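# Thread the pull stud into the tool holder's taper end

## Task

Turn the pull stud into the threaded hole at the tool holder's tapered end until it is fully seated and snug by hand, without forcing or cross-threading the thread.

## Robot and tools

Robot: two UR7e-style arms, left_arm and right_arm, each carrying a Robotiq 140 two-finger gripper whose fingers cannot fold. Cameras: cam_head_left, cam_head_right, cam_high, cam_low, cam_left_wrist, cam_right_wrist (all 672x504).

Frames. Scene frame: origin at table height, midway between the nominal arm bases; +z up, +x out over the table, left_arm toward +y. Actual bases: left_arm at (+0.028, +0.508, +0.050) m, quat_wxyz (+1.000, 0, 0, +0.011); right_arm at (-0.067, -0.435, +0.050) m, quat_wxyz (+1.000, 0, 0, +0.002). Every hand pose, velocity and target for an arm is expressed in that arm's own base frame; the table and the fixed cameras use the scene frame. Gripper axes: fingers extend along +z and close along y. end_effector_position marks the spot between the pads when closed; fingertips stick out roughly 33 mm past it at gaps up to 40 mm, about 9 mm when fully open. Reported poses may be wrong by a few cm.

The 20-number row (shared by execute_actions and move). A single flat list serves both arms: left_arm x, y, z, qw, qx, qy, qz, then left gripper position, force_limit, speed; next the identical ten values for right_arm. x,y,z are an absolute position in metres and the quaternion an absolute orientation (w first), both in that arm's base frame, so these are poses rather than offsets. The three gripper values lie in [-1, 1]. position: +1 = fully open (140 mm), about -0.8 = pads touching, -1 = close until blocked. force_limit raises pad force (around 14 N at -1, 40 N at 0, 58 N at +1 for slow closes); speed sets how fast the fingers move (about 30 mm/s at -1, 250 at +1); a quicker close grips harder. Both begin at +1. An arm meant to stay still must get its exact last reported pose and gripper values in every row; to hold an orientation, keep resending one fixed quaternion rather than copying the drifting reported one.

execute_actions(actions, cameras): actions is a list of actions; each action is a list of at most 15 rows (one per 1/30 s step), and the final row repeats to fill 15 steps. If any target is more than 0.6 m away from that gripper's current position along any of its axes, the action is refused for both arms. Pass an empty actions list to get the state plus all camera images.

move(target, speed, blend, stop_force, zero, blocking, cameras): carries each gripper in a straight line toward absolute pose target(s), given as one 20-number row or a list of up to 15 rows, capped at 10 s. speed is in m/s (0.002 to 3.6, default 0.25), with turning limited to twice that in rad/s. blend is the corner-rounding radius in metres. stop_force (3 to 120 N, applied to both arms) halts an arm's path when the wrist senses that much push; it isn't reliable while the gripper rotates, and must be left out when withdrawing from a contact. zero (default true) re-zeroes the sensor before the move. blocking=false hands back control after 0.5 s and cannot be combined with stop_force. The result includes a move: line (done, off_target, moving, held, fault) and limits (paced = pose clipped, held = steps withheld). Paths do not avoid obstacles; avoid routing close to an arm's own base.

wait(seconds 0 to 10), stop() brakes a running move, zoom_image(camera, region [x0,y0,x1,y1] px, max 504x504), zero_wrist_force(arm), read_manual(section), finished_scene(scene 1 or 2), which is irreversible.

Result lines: end_effector_position/quat per arm, velocities, Joint positions and torques, Hand target (the pose each arm is actually being driven to), Tool commands, gripper position_measured in counts (3 open, about 75 = 100 mm, 139 = 60 mm, 200 = 20 mm, 230 pads meet), object_status (0 moving, 1 blocked while opening, 2 blocked while closing = holding something, 3 reached target/pads met), Wrist force/torque in the gripper's own axes plus a peak line, and MOTOR HOT warnings.

Control notes: orientation is limited to 32 degrees from the measured one per step, so large rotations (such as twisting the stud) must be broken into several commands. To tighten a grip, raise force_limit and switch position between -1 and -0.98.

Avoid: roughly 150 N of external force or contact torque at a joint limit (wrist joints 26.6 N m; shoulder and elbow 142) triggers a 10 s fault stop. Sustained pushing heats the motors; at 85 °C the arm locks for 30 to 60 s. An outside force may occasionally nudge loose items.

Each tool is called after "Emit:" in YAML: its name, and indented under it one key for each argument.

## Session

Emit:
execute_actions:
  actions: []

Scene clock: 0.00 s.
left_arm: end_effector_position=(+0.6568, +0.3200, +0.3065) position_measured=3 object_status=3 end_effector_quat_wxyz=(-0.357, +0.890, +0.120, +0.258) | right_arm: end_effector_position=(+0.6485, -0.1120, +0.0618) position_measured=3 object_status=3 end_effector_quat_wxyz=(+0.020, +0.894, -0.071, +0.442)
Joint positions: left_arm=[-0.056 -1.389 1.732 -2.414 -0.771 3.034] | right_arm=[-0.529 -1.108 2.325 -3.662 -1.252 2.92]
Joint velocities: within noise
Joint torques (N m): no reading
Wrist force (N): no reading
Wrist torque (N m): no reading
Wrist force, peak (N): no reading
Hand target: left_arm +0.6568, +0.3200, +0.3065; -0.357, +0.890, +0.120, +0.258 | right_arm +0.6485, -0.1120, +0.0618; +0.020, +0.894, -0.071, +0.442
Tool commands: left_gripper/position=+1.0 left_gripper/force_limit=+1.0 left_gripper/speed=+1.0 right_gripper/position=+1.0 right_gripper/force_limit=+1.0 right_gripper/speed=+1.0

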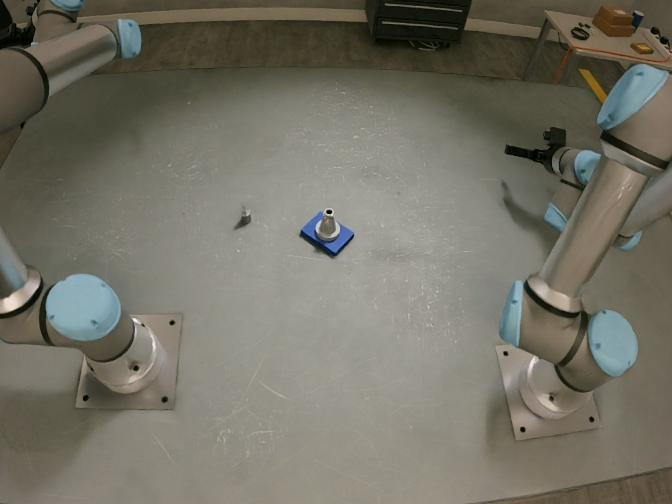

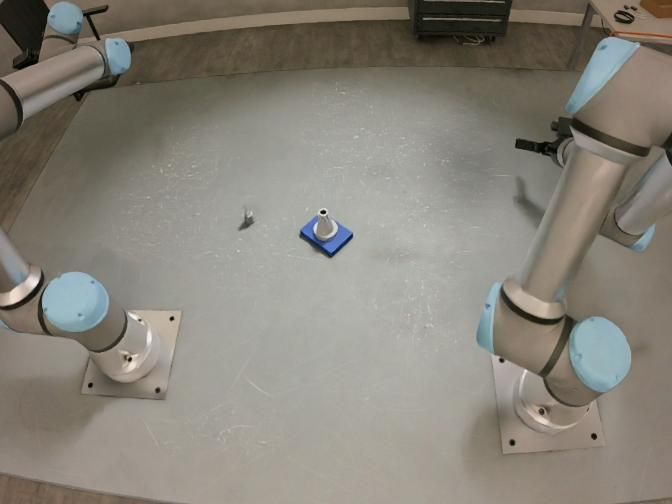

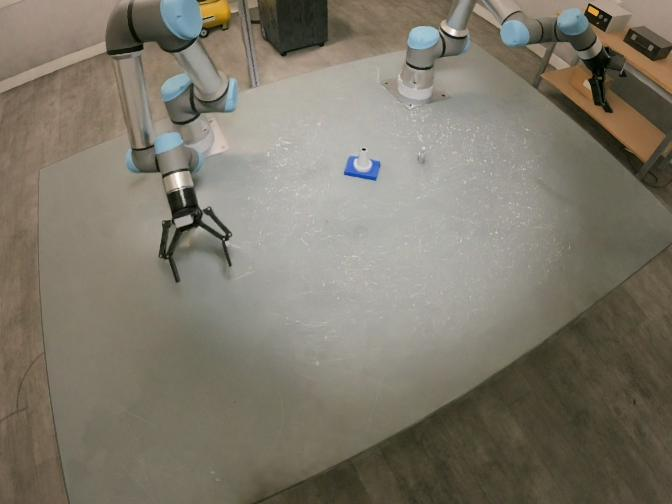

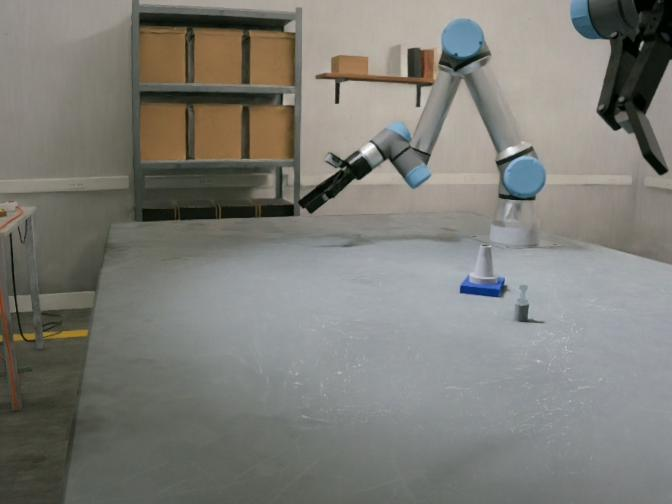

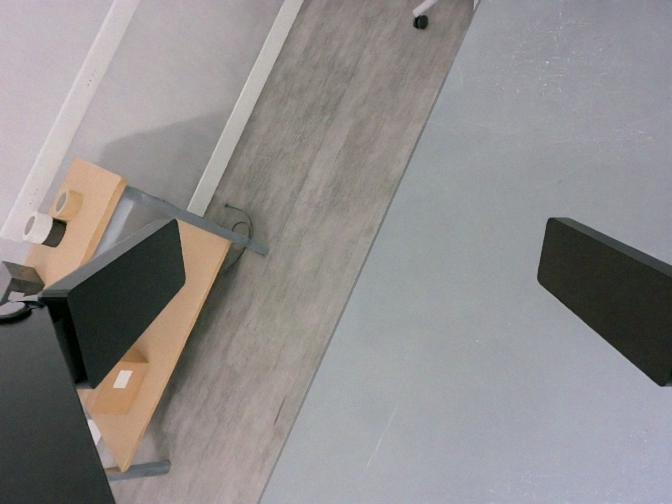

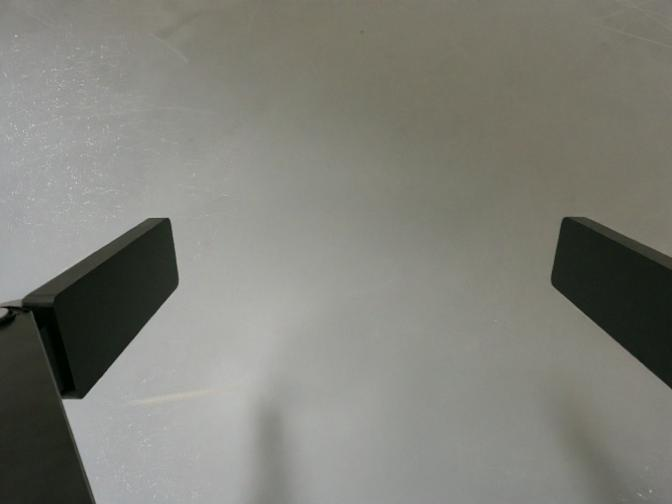

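Emit:
zoom_image:
  camera: "cam_head_left"
  region: [220, 180, 380, 280]

Emit:
zoom_image:
  camera: "cam_low"
  region: [430, 230, 570, 335]

Emit:
zoom_image:
  camera: "cam_high"
  region: [320, 130, 450, 200]

Scaled by 3.150 from the camera's 672x504 image, which has a finer 960x720 frame.

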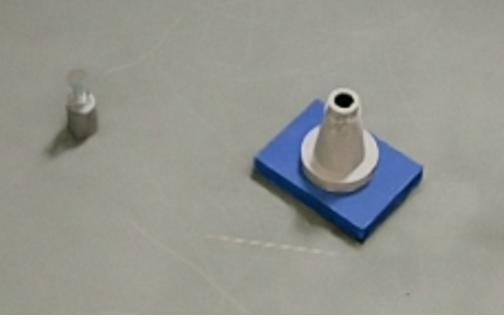

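Scaled by 3.600 from the camera's 672x504 image, which has a finer 960x720 frame.

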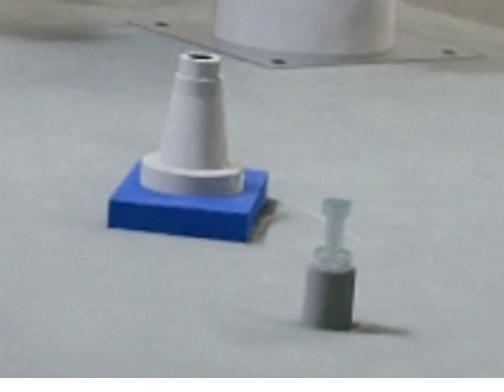

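Scaled by 3.877 from the camera's 672x504 image, which has a finer 960x720 frame.

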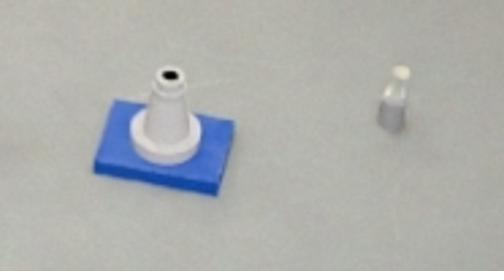

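Emit:
move:
  target: [0.37,-0.30,0.30,0,1,0,0,1,1,1,0.6485,-0.1120,0.0618,0.020,0.894,-0.071,0.442,1,1,1]
  cameras: ["all"]

Scene clock: 34.73 s.
left_arm: end_effector_position=(+0.3701, -0.3000, +0.3000) position_measured=3 object_status=3 end_effector_quat_wxyz=(+0.000, +1.000, +0.000, +0.000) | right_arm: end_effector_position=(+0.6485, -0.1120, +0.0618) position_measured=3 object_status=3 end_effector_quat_wxyz=(+0.020, +0.894, -0.071, +0.442)
Joint positions: left_arm=[-0.965 -1.65 1.587 -1.507 -1.571 2.177] | right_arm=[-0.529 -1.107 2.325 -3.665 -1.253 2.921]
Joint torques (N m): left_arm=[0.79 -32.48 -19.15 -0.32 0.13 1.74] | right_arm=[9.03 -19.6 -2.2 -4.92 -1.61 1.38]
Wrist force (N): left_arm=[-1.1 2.6 -1.7] | right_arm=[0.1 -0.1 0.1]
Wrist torque (N m): left_arm=[0.30 -0.14 -0.19] | right_arm=[-0.01 -0.02 -0.10]
Wrist force, peak (N): left_arm=[-2.4 5.1 -1.9] | right_arm=[0.1 -0.4 -0.2]
Hand target: left_arm +0.3700, -0.3000, +0.3000; +0.000, +1.000, +0.000, +0.000 | right_arm +0.6485, -0.1120, +0.0618; +0.020, +0.894, -0.071, +0.442
Off the commanded pose: left_arm 0.000 m, 0 deg | right_arm 0.000 m, 0 deg.
move: done

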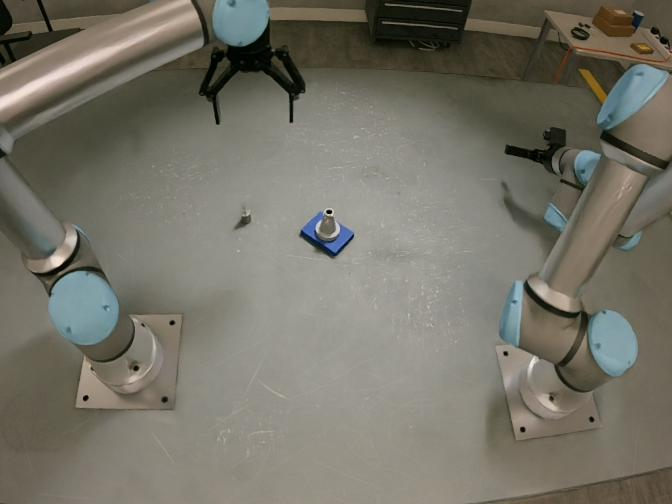

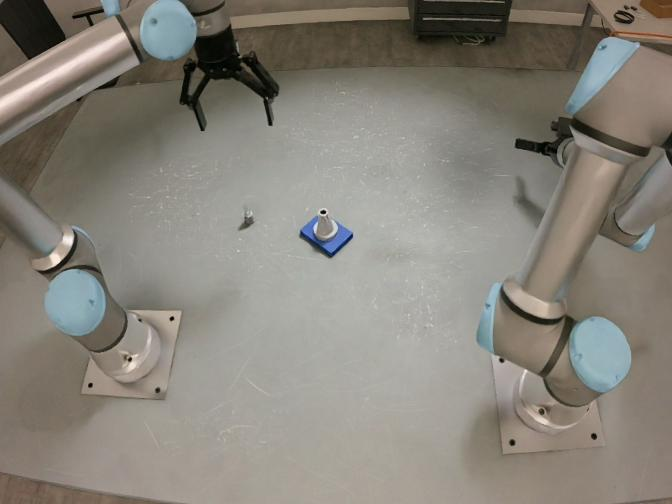

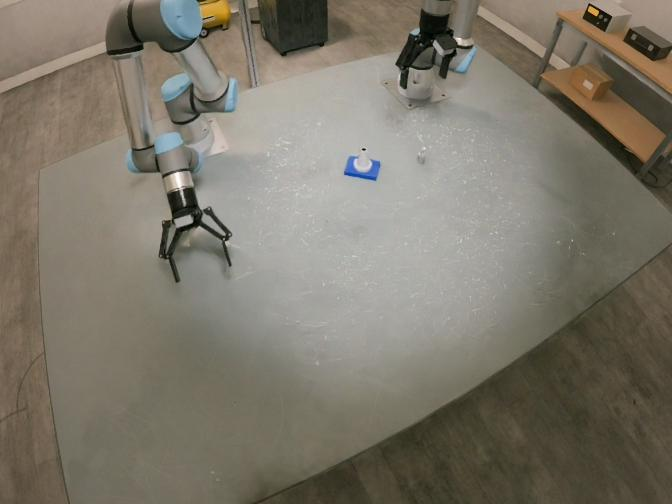

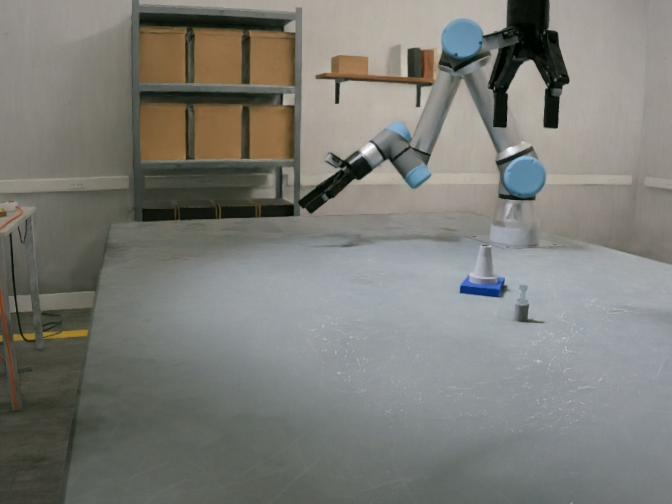

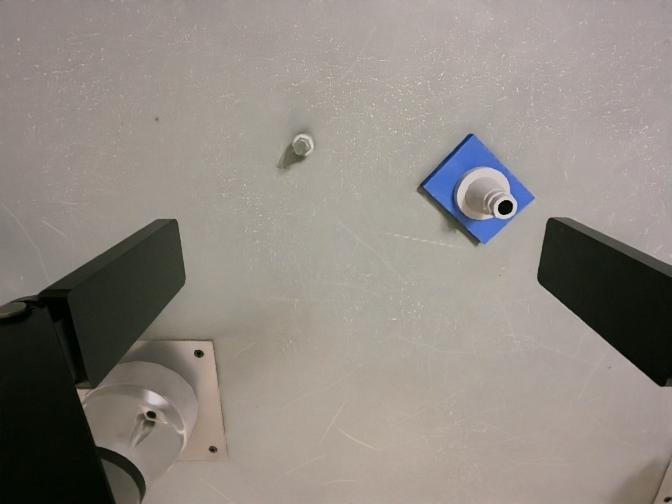

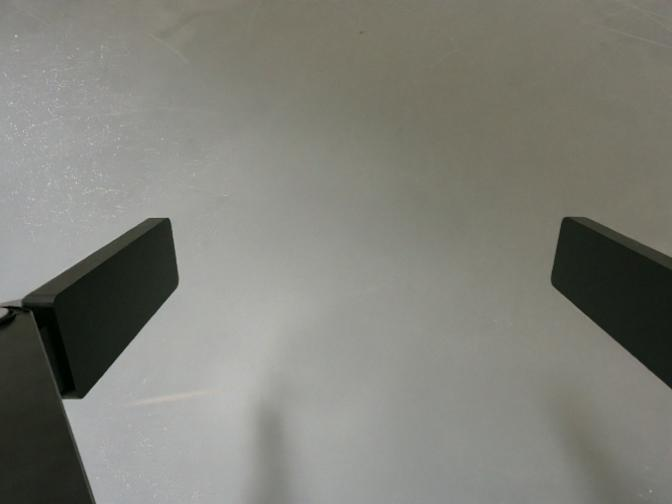

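Emit:
move:
  target: [0.44,-0.246,0.13,0,1,0,0,1,1,1,0.6485,-0.1120,0.0618,0.020,0.894,-0.071,0.442,1,1,1]
  cameras: ["cam_left_wrist","cam_low","cam_head_left"]

Emit:
zoom_image:
  camera: "cam_left_wrist"
  region: [180, 0, 516, 252]

Emit:
zoom_image:
  camera: "cam_low"
  region: [440, 190, 600, 340]

Scene clock: 49.13 s.
left_arm: end_effector_position=(+0.4400, -0.2460, +0.1301) position_measured=3 object_status=3 end_effector_quat_wxyz=(+0.000, +1.000, +0.000, +0.000) | right_arm: end_effector_position=(+0.6485, -0.1120, +0.0618) position_measured=3 object_status=3 end_effector_quat_wxyz=(+0.020, +0.894, -0.071, +0.442)
Joint positions: left_arm=[-0.777 -1.518 1.899 -1.951 -1.571 2.364] | right_arm=[-0.529 -1.107 2.325 -3.665 -1.253 2.921]
Joint torques (N m): left_arm=[-1 -28.22 -19.79 -3.94 -2.09 -0.72] | right_arm=[7.43 -21.79 -2.85 -3.13 -0.77 0.46]
Wrist force (N): left_arm=[-1.3 2.5 -1.7] | right_arm=[0.0 -0.1 -0.2]
Wrist torque (N m): left_arm=[0.26 -0.11 -0.06] | right_arm=[-0.02 0.00 -0.10]
Wrist force, peak (N): left_arm=[-2.4 3.3 -4.8] | right_arm=[0.0 -0.5 -0.2]
Hand target: left_arm +0.4400, -0.2460, +0.1300; +0.000, +1.000, +0.000, +0.000 | right_arm +0.6485, -0.1120, +0.0618; +0.020, +0.894, -0.071, +0.442
Off the commanded pose: left_arm 0.000 m, 0 deg | right_arm 0.000 m, 0 deg.
move: done
Images, in order (width x height): cam_head_left 672x504, cam_low 672x504, cam_left_wrist 672x504.

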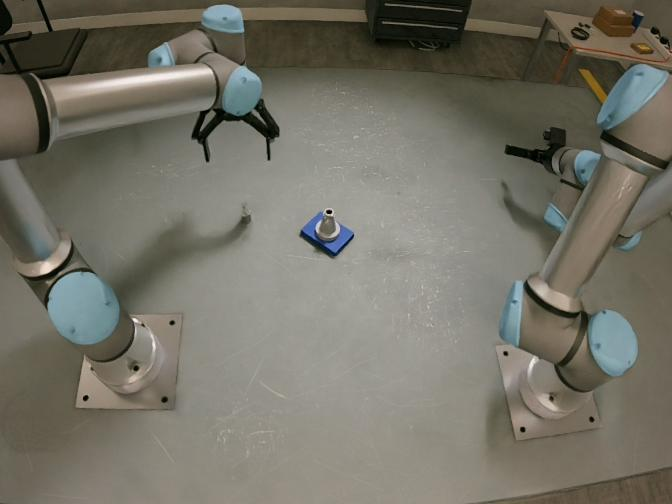

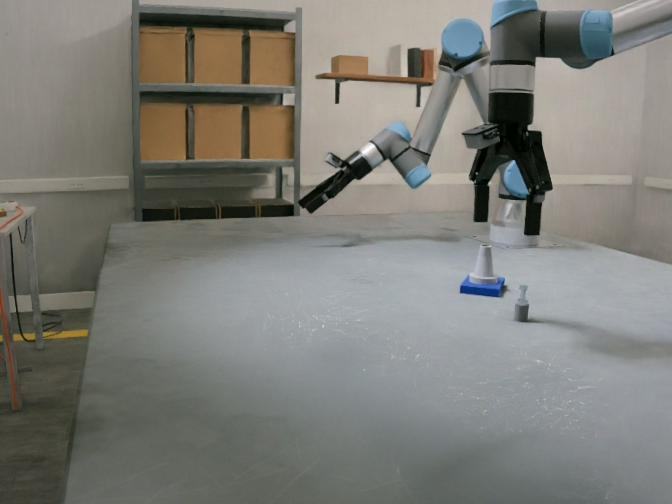

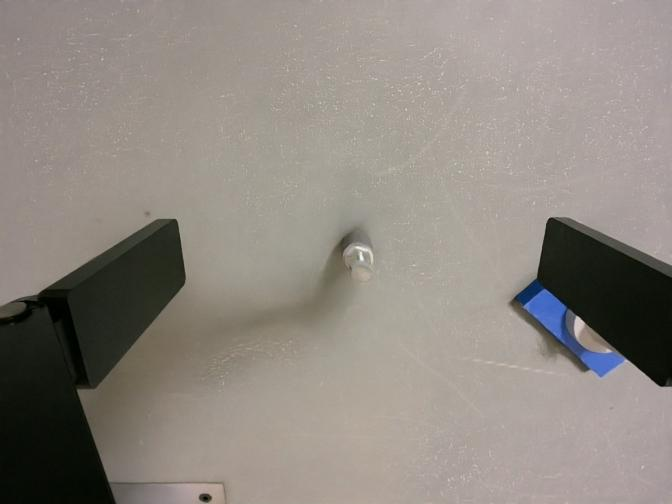

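Scaled by 1.500 from the camera's 672x504 image, which has a finer 960x720 frame.

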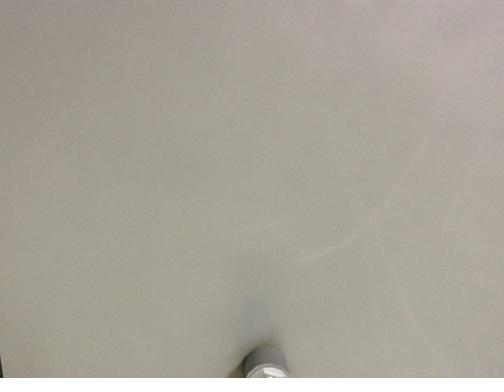

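Scaled by 3.150 from the camera's 672x504 image, which has a finer 960x720 frame.

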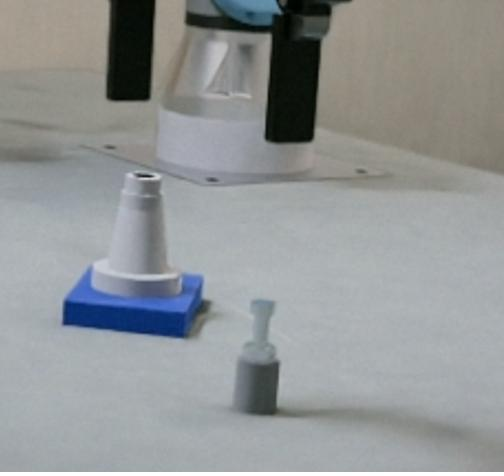

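Emit:
zoom_image:
  camera: "cam_left_wrist"
  region: [310, 210, 420, 300]

Scaled by 4.582 from the camera's 672x504 image, which has a finer 960x720 frame.

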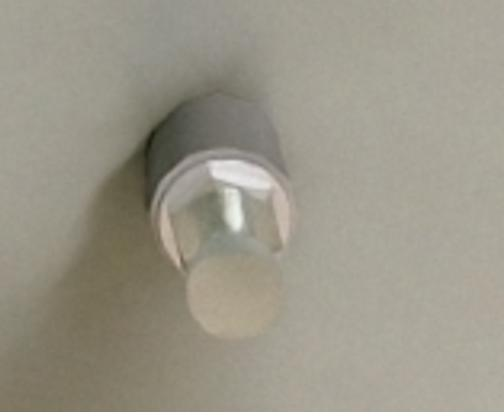

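Emit:
move:
  target: [0.384,-0.25,0.06,0,1,0,0,1,1,1,0.6485,-0.1120,0.0618,0.020,0.894,-0.071,0.442,1,1,1]
  cameras: ["cam_left_wrist","cam_low","cam_head_left"]

Emit:
zoom_image:
  camera: "cam_low"
  region: [440, 190, 600, 340]

Emit:
zoom_image:
  camera: "cam_left_wrist"
  region: [270, 210, 470, 360]

Emit:
zoom_image:
  camera: "cam_head_left"
  region: [160, 140, 340, 260]

Scene clock: 69.47 s.
left_arm: end_effector_position=(+0.3840, -0.2500, +0.0601) position_measured=3 object_status=3 end_effector_quat_wxyz=(+0.000, +1.000, +0.000, +0.000) | right_arm: end_effector_position=(+0.6485, -0.1120, +0.0618) position_measured=3 object_status=3 end_effector_quat_wxyz=(+0.020, +0.894, -0.071, +0.442)
Joint positions: left_arm=[-0.872 -1.544 2.128 -2.155 -1.571 2.269] | right_arm=[-0.529 -1.107 2.325 -3.665 -1.253 2.921]
Joint torques (N m): left_arm=[3.56 -14.59 -14.91 -2.99 1.31 1.07] | right_arm=[6.32 -23.79 -4.26 -2.16 0.07 0]
Wrist force (N): left_arm=[-1.2 2.4 -1.6] | right_arm=[-0.1 -0.2 -0.1]
Wrist torque (N m): left_arm=[0.25 -0.16 -0.26] | right_arm=[-0.03 0.01 -0.10]
Wrist force, peak (N): left_arm=[0.7 2.4 -3.6] | right_arm=[-0.1 -0.5 -0.2]
Hand target: left_arm +0.3840, -0.2500, +0.0600; +0.000, +1.000, +0.000, +0.000 | right_arm +0.6485, -0.1120, +0.0618; +0.020, +0.894, -0.071, +0.442
Off the commanded pose: left_arm 0.000 m, 0 deg | right_arm 0.000 m, 0 deg.
move: done
Images, in order (width x height): cam_head_left 672x504, cam_low 672x504, cam_left_wrist 672x504.

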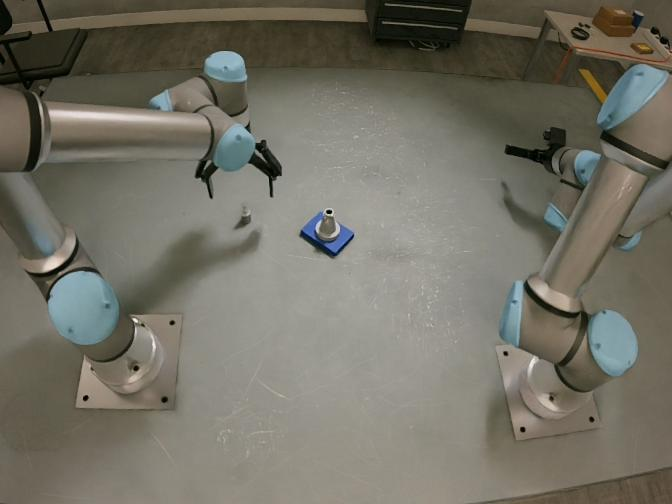

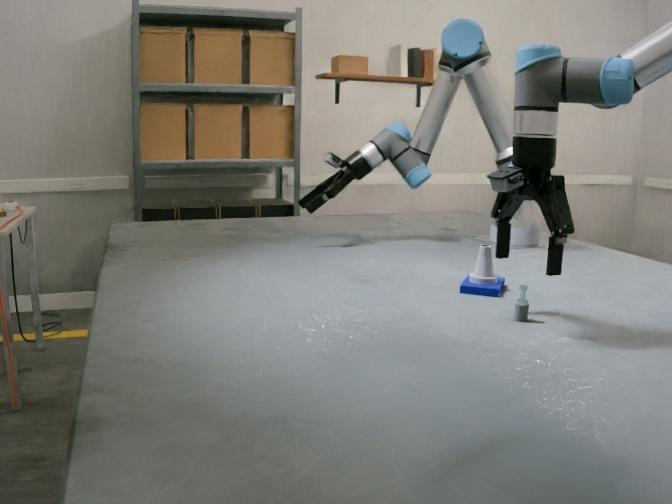

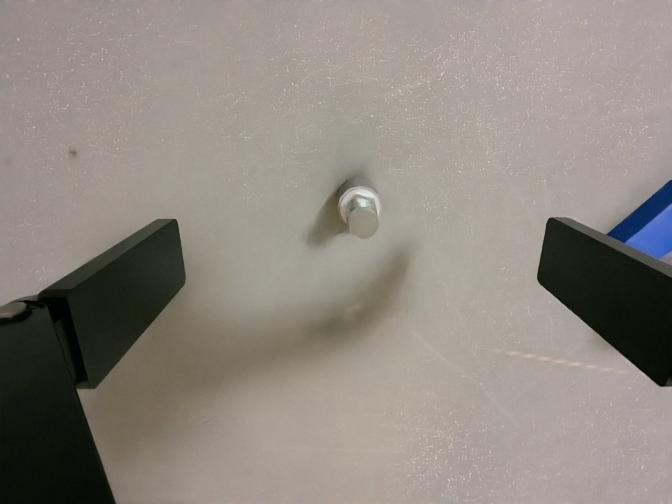

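Scaled by 3.150 from the camera's 672x504 image, which has a finer 960x720 frame.

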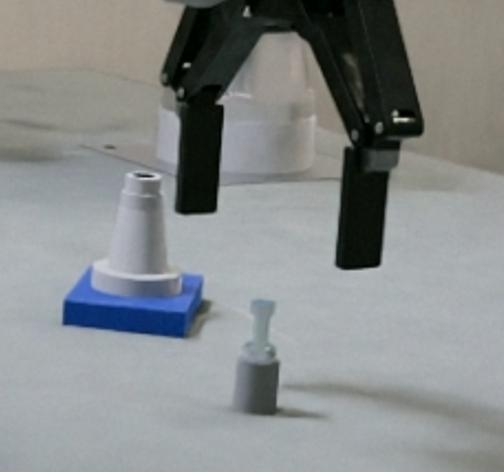

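Scaled by 2.520 from the camera's 672x504 image, which has a finer 960x720 frame.

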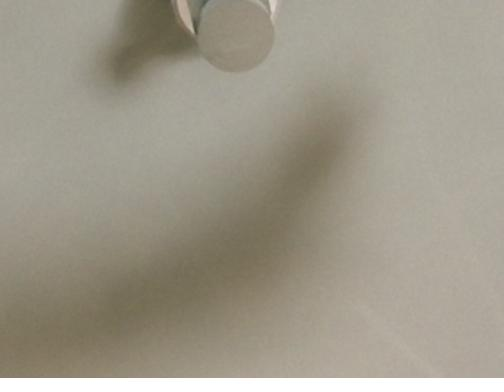

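Scaled by 2.800 from the camera's 672x504 image, which has a finer 960x720 frame.

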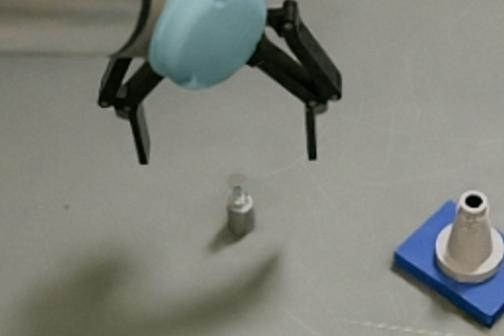

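Emit:
move:
  target: [0.391,-0.252,0.06,0,1,0,0,-0.32,-1,0,0.6485,-0.1120,0.0618,0.020,0.894,-0.071,0.442,1,1,1]
  cameras: ["cam_left_wrist","cam_low","cam_head_left"]

Emit:
zoom_image:
  camera: "cam_low"
  region: [470, 220, 570, 330]

Emit:
zoom_image:
  camera: "cam_left_wrist"
  region: [270, 150, 470, 300]

Emit:
zoom_image:
  camera: "cam_head_left"
  region: [190, 160, 310, 240]

Scene clock: 89.87 s.
left_arm: end_effector_position=(+0.3910, -0.2520, +0.0600) position_measured=169 object_status=0 end_effector_quat_wxyz=(+0.000, +1.000, +0.000, +0.000) | right_arm: end_effector_position=(+0.6485, -0.1120, +0.0618) position_measured=3 object_status=3 end_effector_quat_wxyz=(+0.020, +0.894, -0.071, +0.442)
Joint positions: left_arm=[-0.863 -1.527 2.11 -2.154 -1.571 2.279] | right_arm=[-0.529 -1.107 2.325 -3.665 -1.253 2.921]
Joint torques (N m): left_arm=[-5.49 -33.92 -14.2 -0.49 -1.38 -1.57] | right_arm=[4.68 -26.54 -4.4 -2.19 0.93 0.08]
Wrist force (N): left_arm=[-1.4 2.6 -1.9] | right_arm=[-0.2 -0.1 -0.1]
Wrist torque (N m): left_arm=[0.28 -0.11 -0.25] | right_arm=[-0.02 0.04 -0.10]
Wrist force, peak (N): left_arm=[-1.5 2.8 -1.8] | right_arm=[-0.1 -0.4 -0.2]
Hand target: left_arm +0.3910, -0.2520, +0.0600; +0.000, +1.000, +0.000, +0.000 | right_arm +0.6485, -0.1120, +0.0618; +0.020, +0.894, -0.071, +0.442
Off the commanded pose: left_arm 0.000 m, 0 deg | right_arm 0.000 m, 0 deg.
move: done
Images, in order (width x height): cam_head_left 672x504, cam_low 672x504, cam_left_wrist 672x504.

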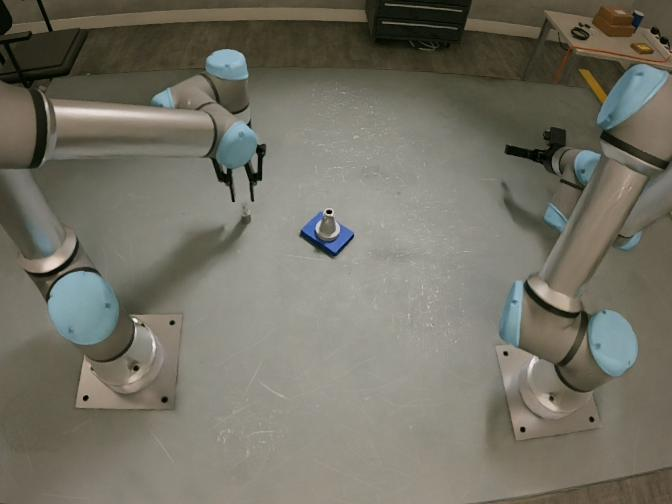

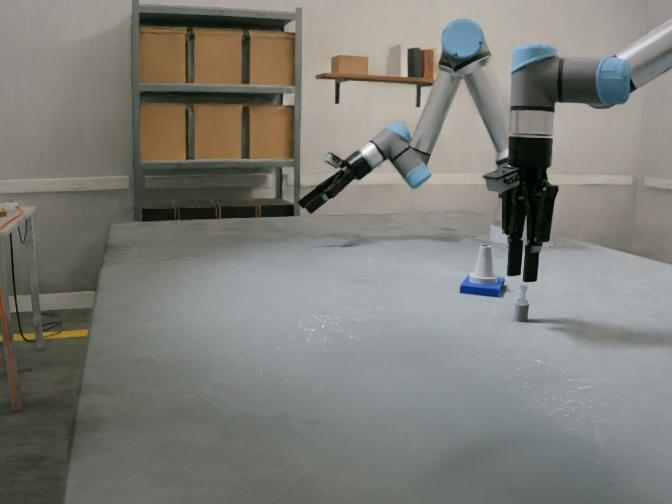

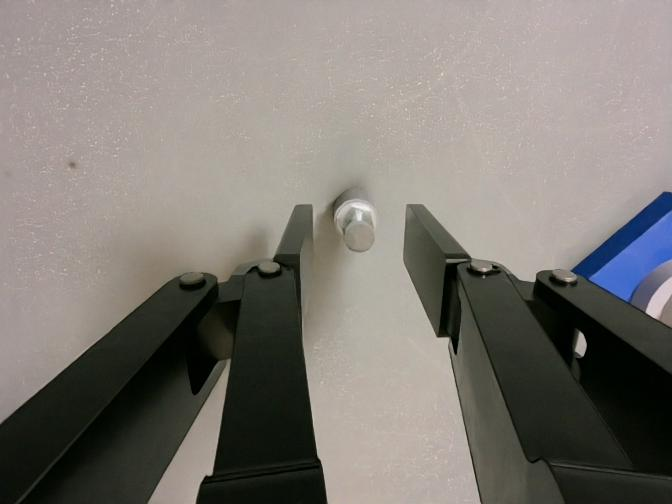

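Scaled by 4.582 from the camera's 672x504 image, which has a finer 960x720 frame.

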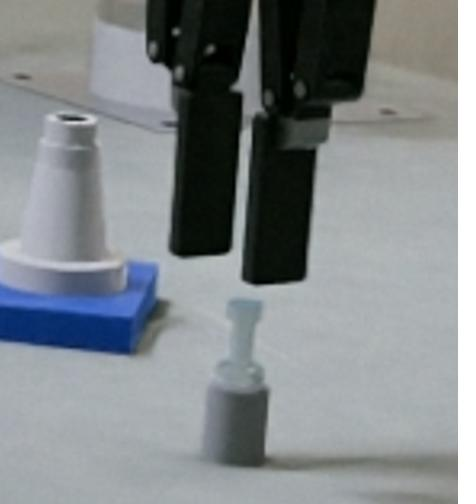

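Scaled by 2.520 from the camera's 672x504 image, which has a finer 960x720 frame.

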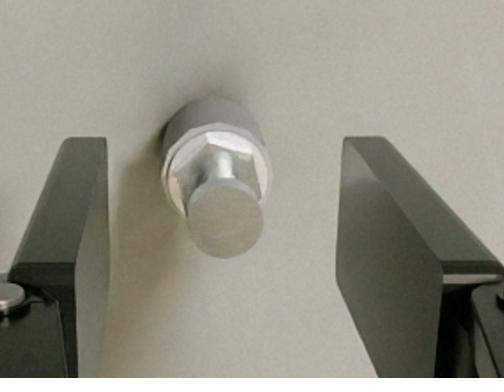

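Scaled by 4.200 from the camera's 672x504 image, which has a finer 960x720 frame.

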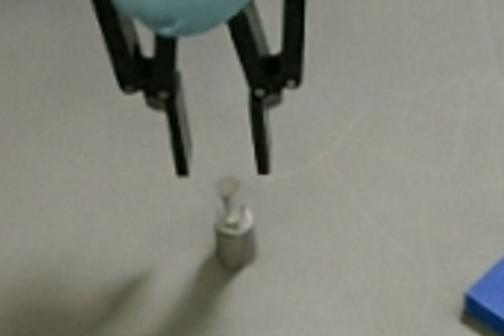

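Emit:
move:
  target: [0.3875,-0.2526,0.019,0,1,0,0,-0.32,-1,0,0.6485,-0.1120,0.0618,0.020,0.894,-0.071,0.442,1,1,1]
  speed: 0.05
  stop_force: 5
  cameras: ["cam_left_wrist","cam_low","cam_head_left"]

Emit:
zoom_image:
  camera: "cam_low"
  region: [480, 240, 560, 330]

Emit:
zoom_image:
  camera: "cam_left_wrist"
  region: [310, 170, 410, 270]

Emit:
zoom_image:
  camera: "cam_head_left"
  region: [190, 160, 310, 240]

Scene clock: 123.93 s.
left_arm: end_effector_position=(+0.3875, -0.2526, +0.0190) position_measured=169 object_status=3 end_effector_quat_wxyz=(+0.000, +1.000, +0.000, +0.000) | right_arm: end_effector_position=(+0.6485, -0.1120, +0.0618) position_measured=3 object_status=3 end_effector_quat_wxyz=(+0.020, +0.894, -0.071, +0.442)
Joint positions: left_arm=[-0.87 -1.464 2.172 -2.278 -1.571 2.272] | right_arm=[-0.529 -1.107 2.325 -3.665 -1.253 2.921]
Joint torques (N m): left_arm=[8.61 -35.15 -27.3 -0.35 -1.76 1.77] | right_arm=[2.72 -29.31 -5.35 -2.3 1.99 0.05]
Wrist force (N): left_arm=[-1.3 2.2 -1.2] | right_arm=[0.0 -0.3 -0.1]
Wrist torque (N m): left_arm=[0.22 -0.14 -0.05] | right_arm=[-0.06 0.00 -0.10]
Wrist force, peak (N): left_arm=[-1.8 2.6 -1.7] | right_arm=[-0.2 -0.4 -0.2]
Hand target: left_arm +0.3875, -0.2526, +0.0190; +0.000, +1.000, +0.000, +0.000 | right_arm +0.6485, -0.1120, +0.0618; +0.020, +0.894, -0.071, +0.442
Off the commanded pose: left_arm 0.000 m, 0 deg | right_arm 0.000 m, 0 deg.
move: done
Images, in order (width x height): cam_head_left 672x504, cam_low 672x504, cam_left_wrist 672x504.

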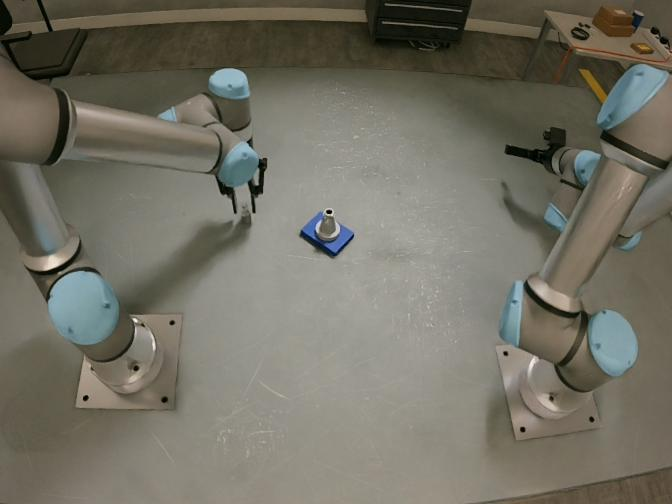

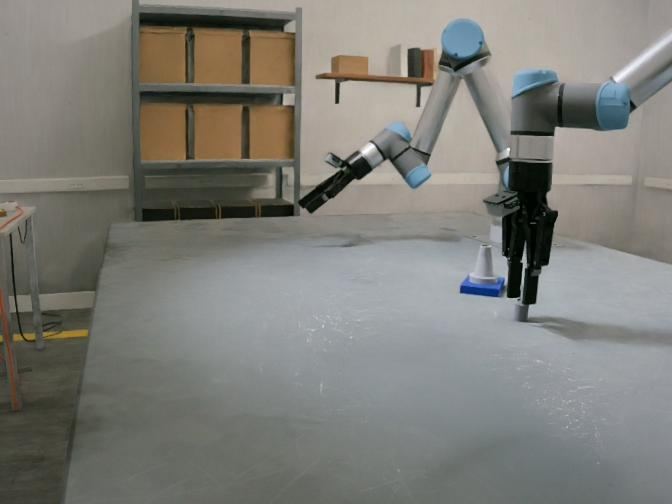

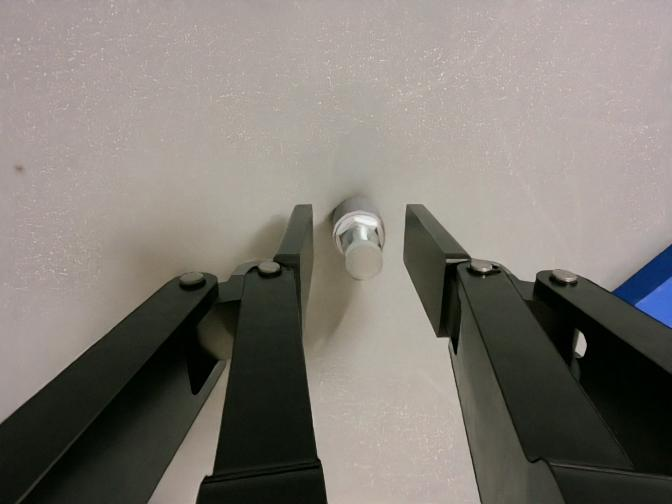

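Scaled by 5.600 from the camera's 672x504 image, which has a finer 960x720 frame.

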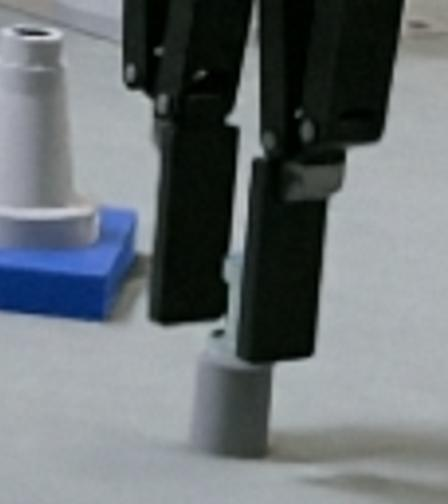

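Scaled by 5.040 from the camera's 672x504 image, which has a finer 960x720 frame.

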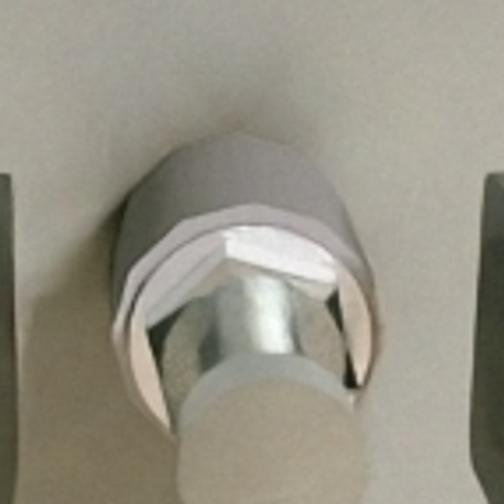

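Scaled by 4.200 from the camera's 672x504 image, which has a finer 960x720 frame.

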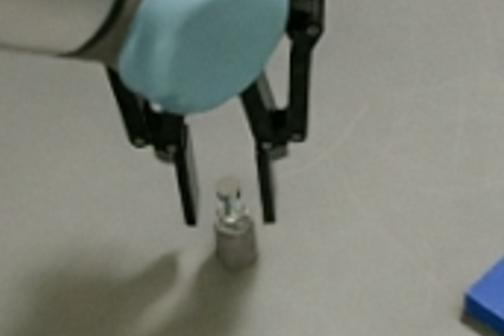

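Emit:
move:
  target:
    - [0.3875,-0.2526,0.017,0,0.9945,-0.1045,0,-0.32,-1,0,0.6485,-0.1120,0.0618,0.020,0.894,-0.071,0.442,1,1,1]
    - [0.3875,-0.2526,0.017,0,0.9945,-0.1045,0,-1,0,-1,0.6485,-0.1120,0.0618,0.020,0.894,-0.071,0.442,1,1,1]
  speed: 0.1
  cameras: ["cam_left_wrist","cam_low","cam_head_left"]

Emit:
zoom_image:
  camera: "cam_low"
  region: [480, 240, 560, 330]

Emit:
zoom_image:
  camera: "cam_left_wrist"
  region: [310, 170, 410, 270]

Scene clock: 140.50 s.
left_arm: end_effector_position=(+0.3875, -0.2526, +0.0170) position_measured=206 object_status=0 end_effector_quat_wxyz=(+0.000, +0.995, -0.105, +0.000) | right_arm: end_effector_position=(+0.6485, -0.1120, +0.0618) position_measured=3 object_status=3 end_effector_quat_wxyz=(+0.020, +0.894, -0.071, +0.442)
Joint positions: left_arm=[-0.87 -1.46 2.174 -2.285 -1.571 2.481] | right_arm=[-0.529 -1.107 2.325 -3.665 -1.253 2.921]
Joint torques (N m): left_arm=[8.83 -27.71 -20.69 0.38 5.81 1.9] | right_arm=[0.9 -32.78 -5.39 -2.21 1.94 0.05]
Wrist force (N): left_arm=[-4.9 14.3 -9.9] | right_arm=[0.0 -0.2 -0.1]
Wrist torque (N m): left_arm=[-0.05 -0.13 -0.13] | right_arm=[-0.05 -0.01 -0.10]
Wrist force, peak (N): left_arm=[-4.7 14.5 -10.1] | right_arm=[-0.2 -0.6 -0.1]
Hand target: left_arm +0.3875, -0.2526, +0.0170; +0.000, +0.995, -0.105, +0.000 | right_arm +0.6485, -0.1120, +0.0618; +0.020, +0.894, -0.071, +0.442
Off the commanded pose: left_arm 0.000 m, 0 deg | right_arm 0.000 m, 0 deg.
move: done
Images, in order (width x height): cam_head_left 672x504, cam_low 672x504, cam_left_wrist 672x504.

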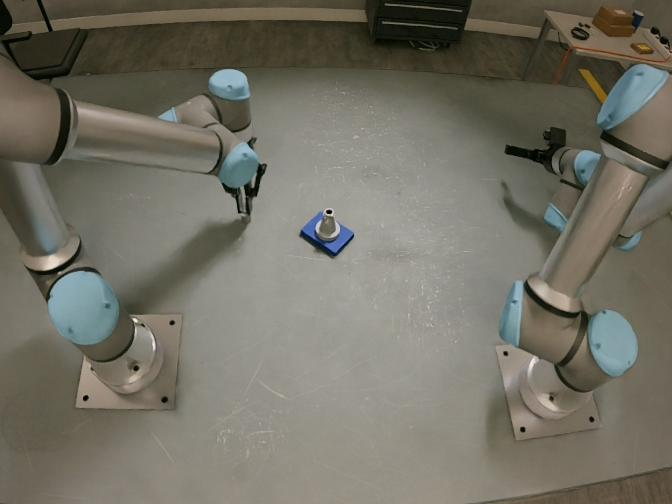

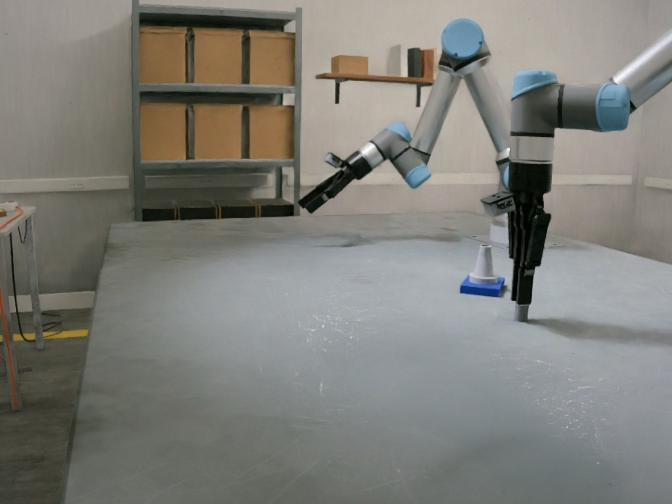

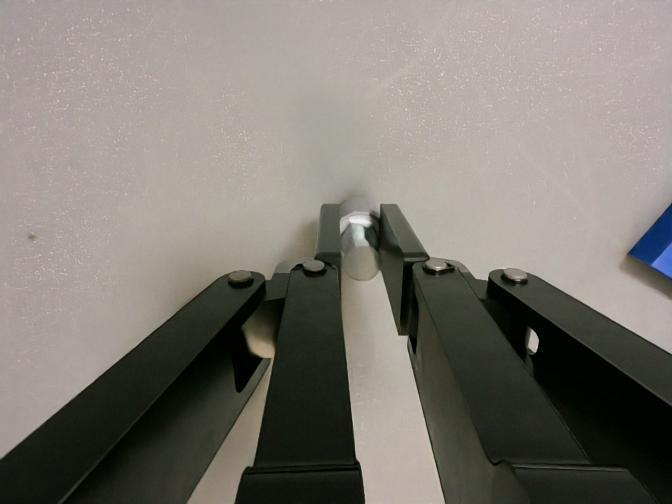

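Scaled by 5.600 from the camera's 672x504 image, which has a finer 960x720 frame.

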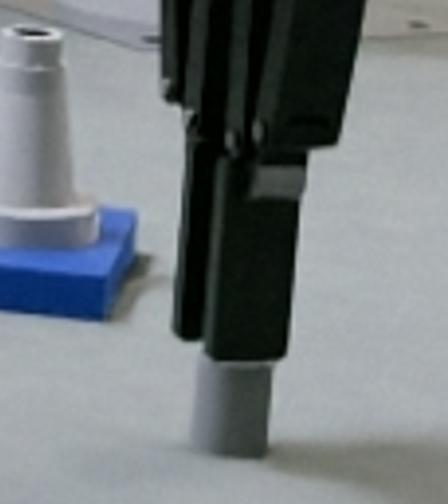

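Scaled by 5.040 from the camera's 672x504 image, which has a finer 960x720 frame.

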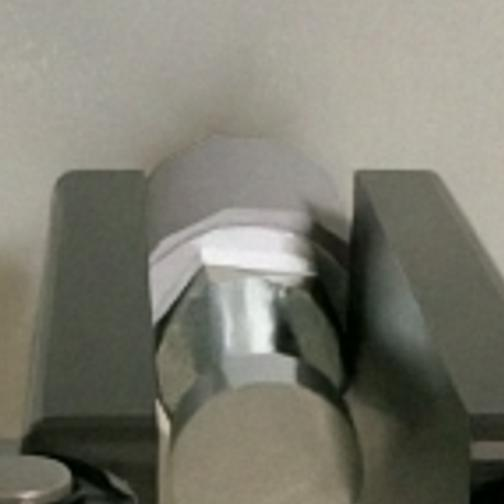

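Emit:
wait:
  seconds: 1

Scene clock: 145.40 s.
left_arm: end_effector_position=(+0.3875, -0.2526, +0.0170) position_measured=206 object_status=2 end_effector_quat_wxyz=(+0.000, +0.995, -0.105, +0.000) | right_arm: end_effector_position=(+0.6485, -0.1120, +0.0618) position_measured=3 object_status=3 end_effector_quat_wxyz=(+0.020, +0.894, -0.071, +0.442)
Joint positions: left_arm=[-0.87 -1.46 2.174 -2.285 -1.571 2.481] | right_arm=[-0.529 -1.107 2.325 -3.665 -1.253 2.921]
Joint torques (N m): left_arm=[12.66 -31.27 -15.33 1.78 5.77 1.65] | right_arm=[-1.35 -34.85 -6.35 -2.26 2.06 0]
Wrist force (N): left_arm=[-5.0 14.3 -9.2] | right_arm=[-0.2 -0.2 -0.1]
Wrist torque (N m): left_arm=[-0.05 -0.18 -0.13] | right_arm=[-0.04 0.04 -0.10]
Wrist force, peak (N): left_arm=[-5.0 14.8 -10.1] | right_arm=[0.0 -0.4 -0.3]
Hand target: left_arm +0.3875, -0.2526, +0.0170; +0.000, +0.995, -0.105, +0.000 | right_arm +0.6485, -0.1120, +0.0618; +0.020, +0.894, -0.071, +0.442
Tool commands: left_gripper/position=-1.0 left_gripper/force_limit=+0.0 left_gripper/speed=-1.0 right_gripper/position=+1.0 right_gripper/force_limit=+1.0 right_gripper/speed=+1.0
Off the commanded pose: left_arm 0.000 m, 0 deg | right_arm 0.000 m, 0 deg.
wait: 1.00 s; at rest from the start


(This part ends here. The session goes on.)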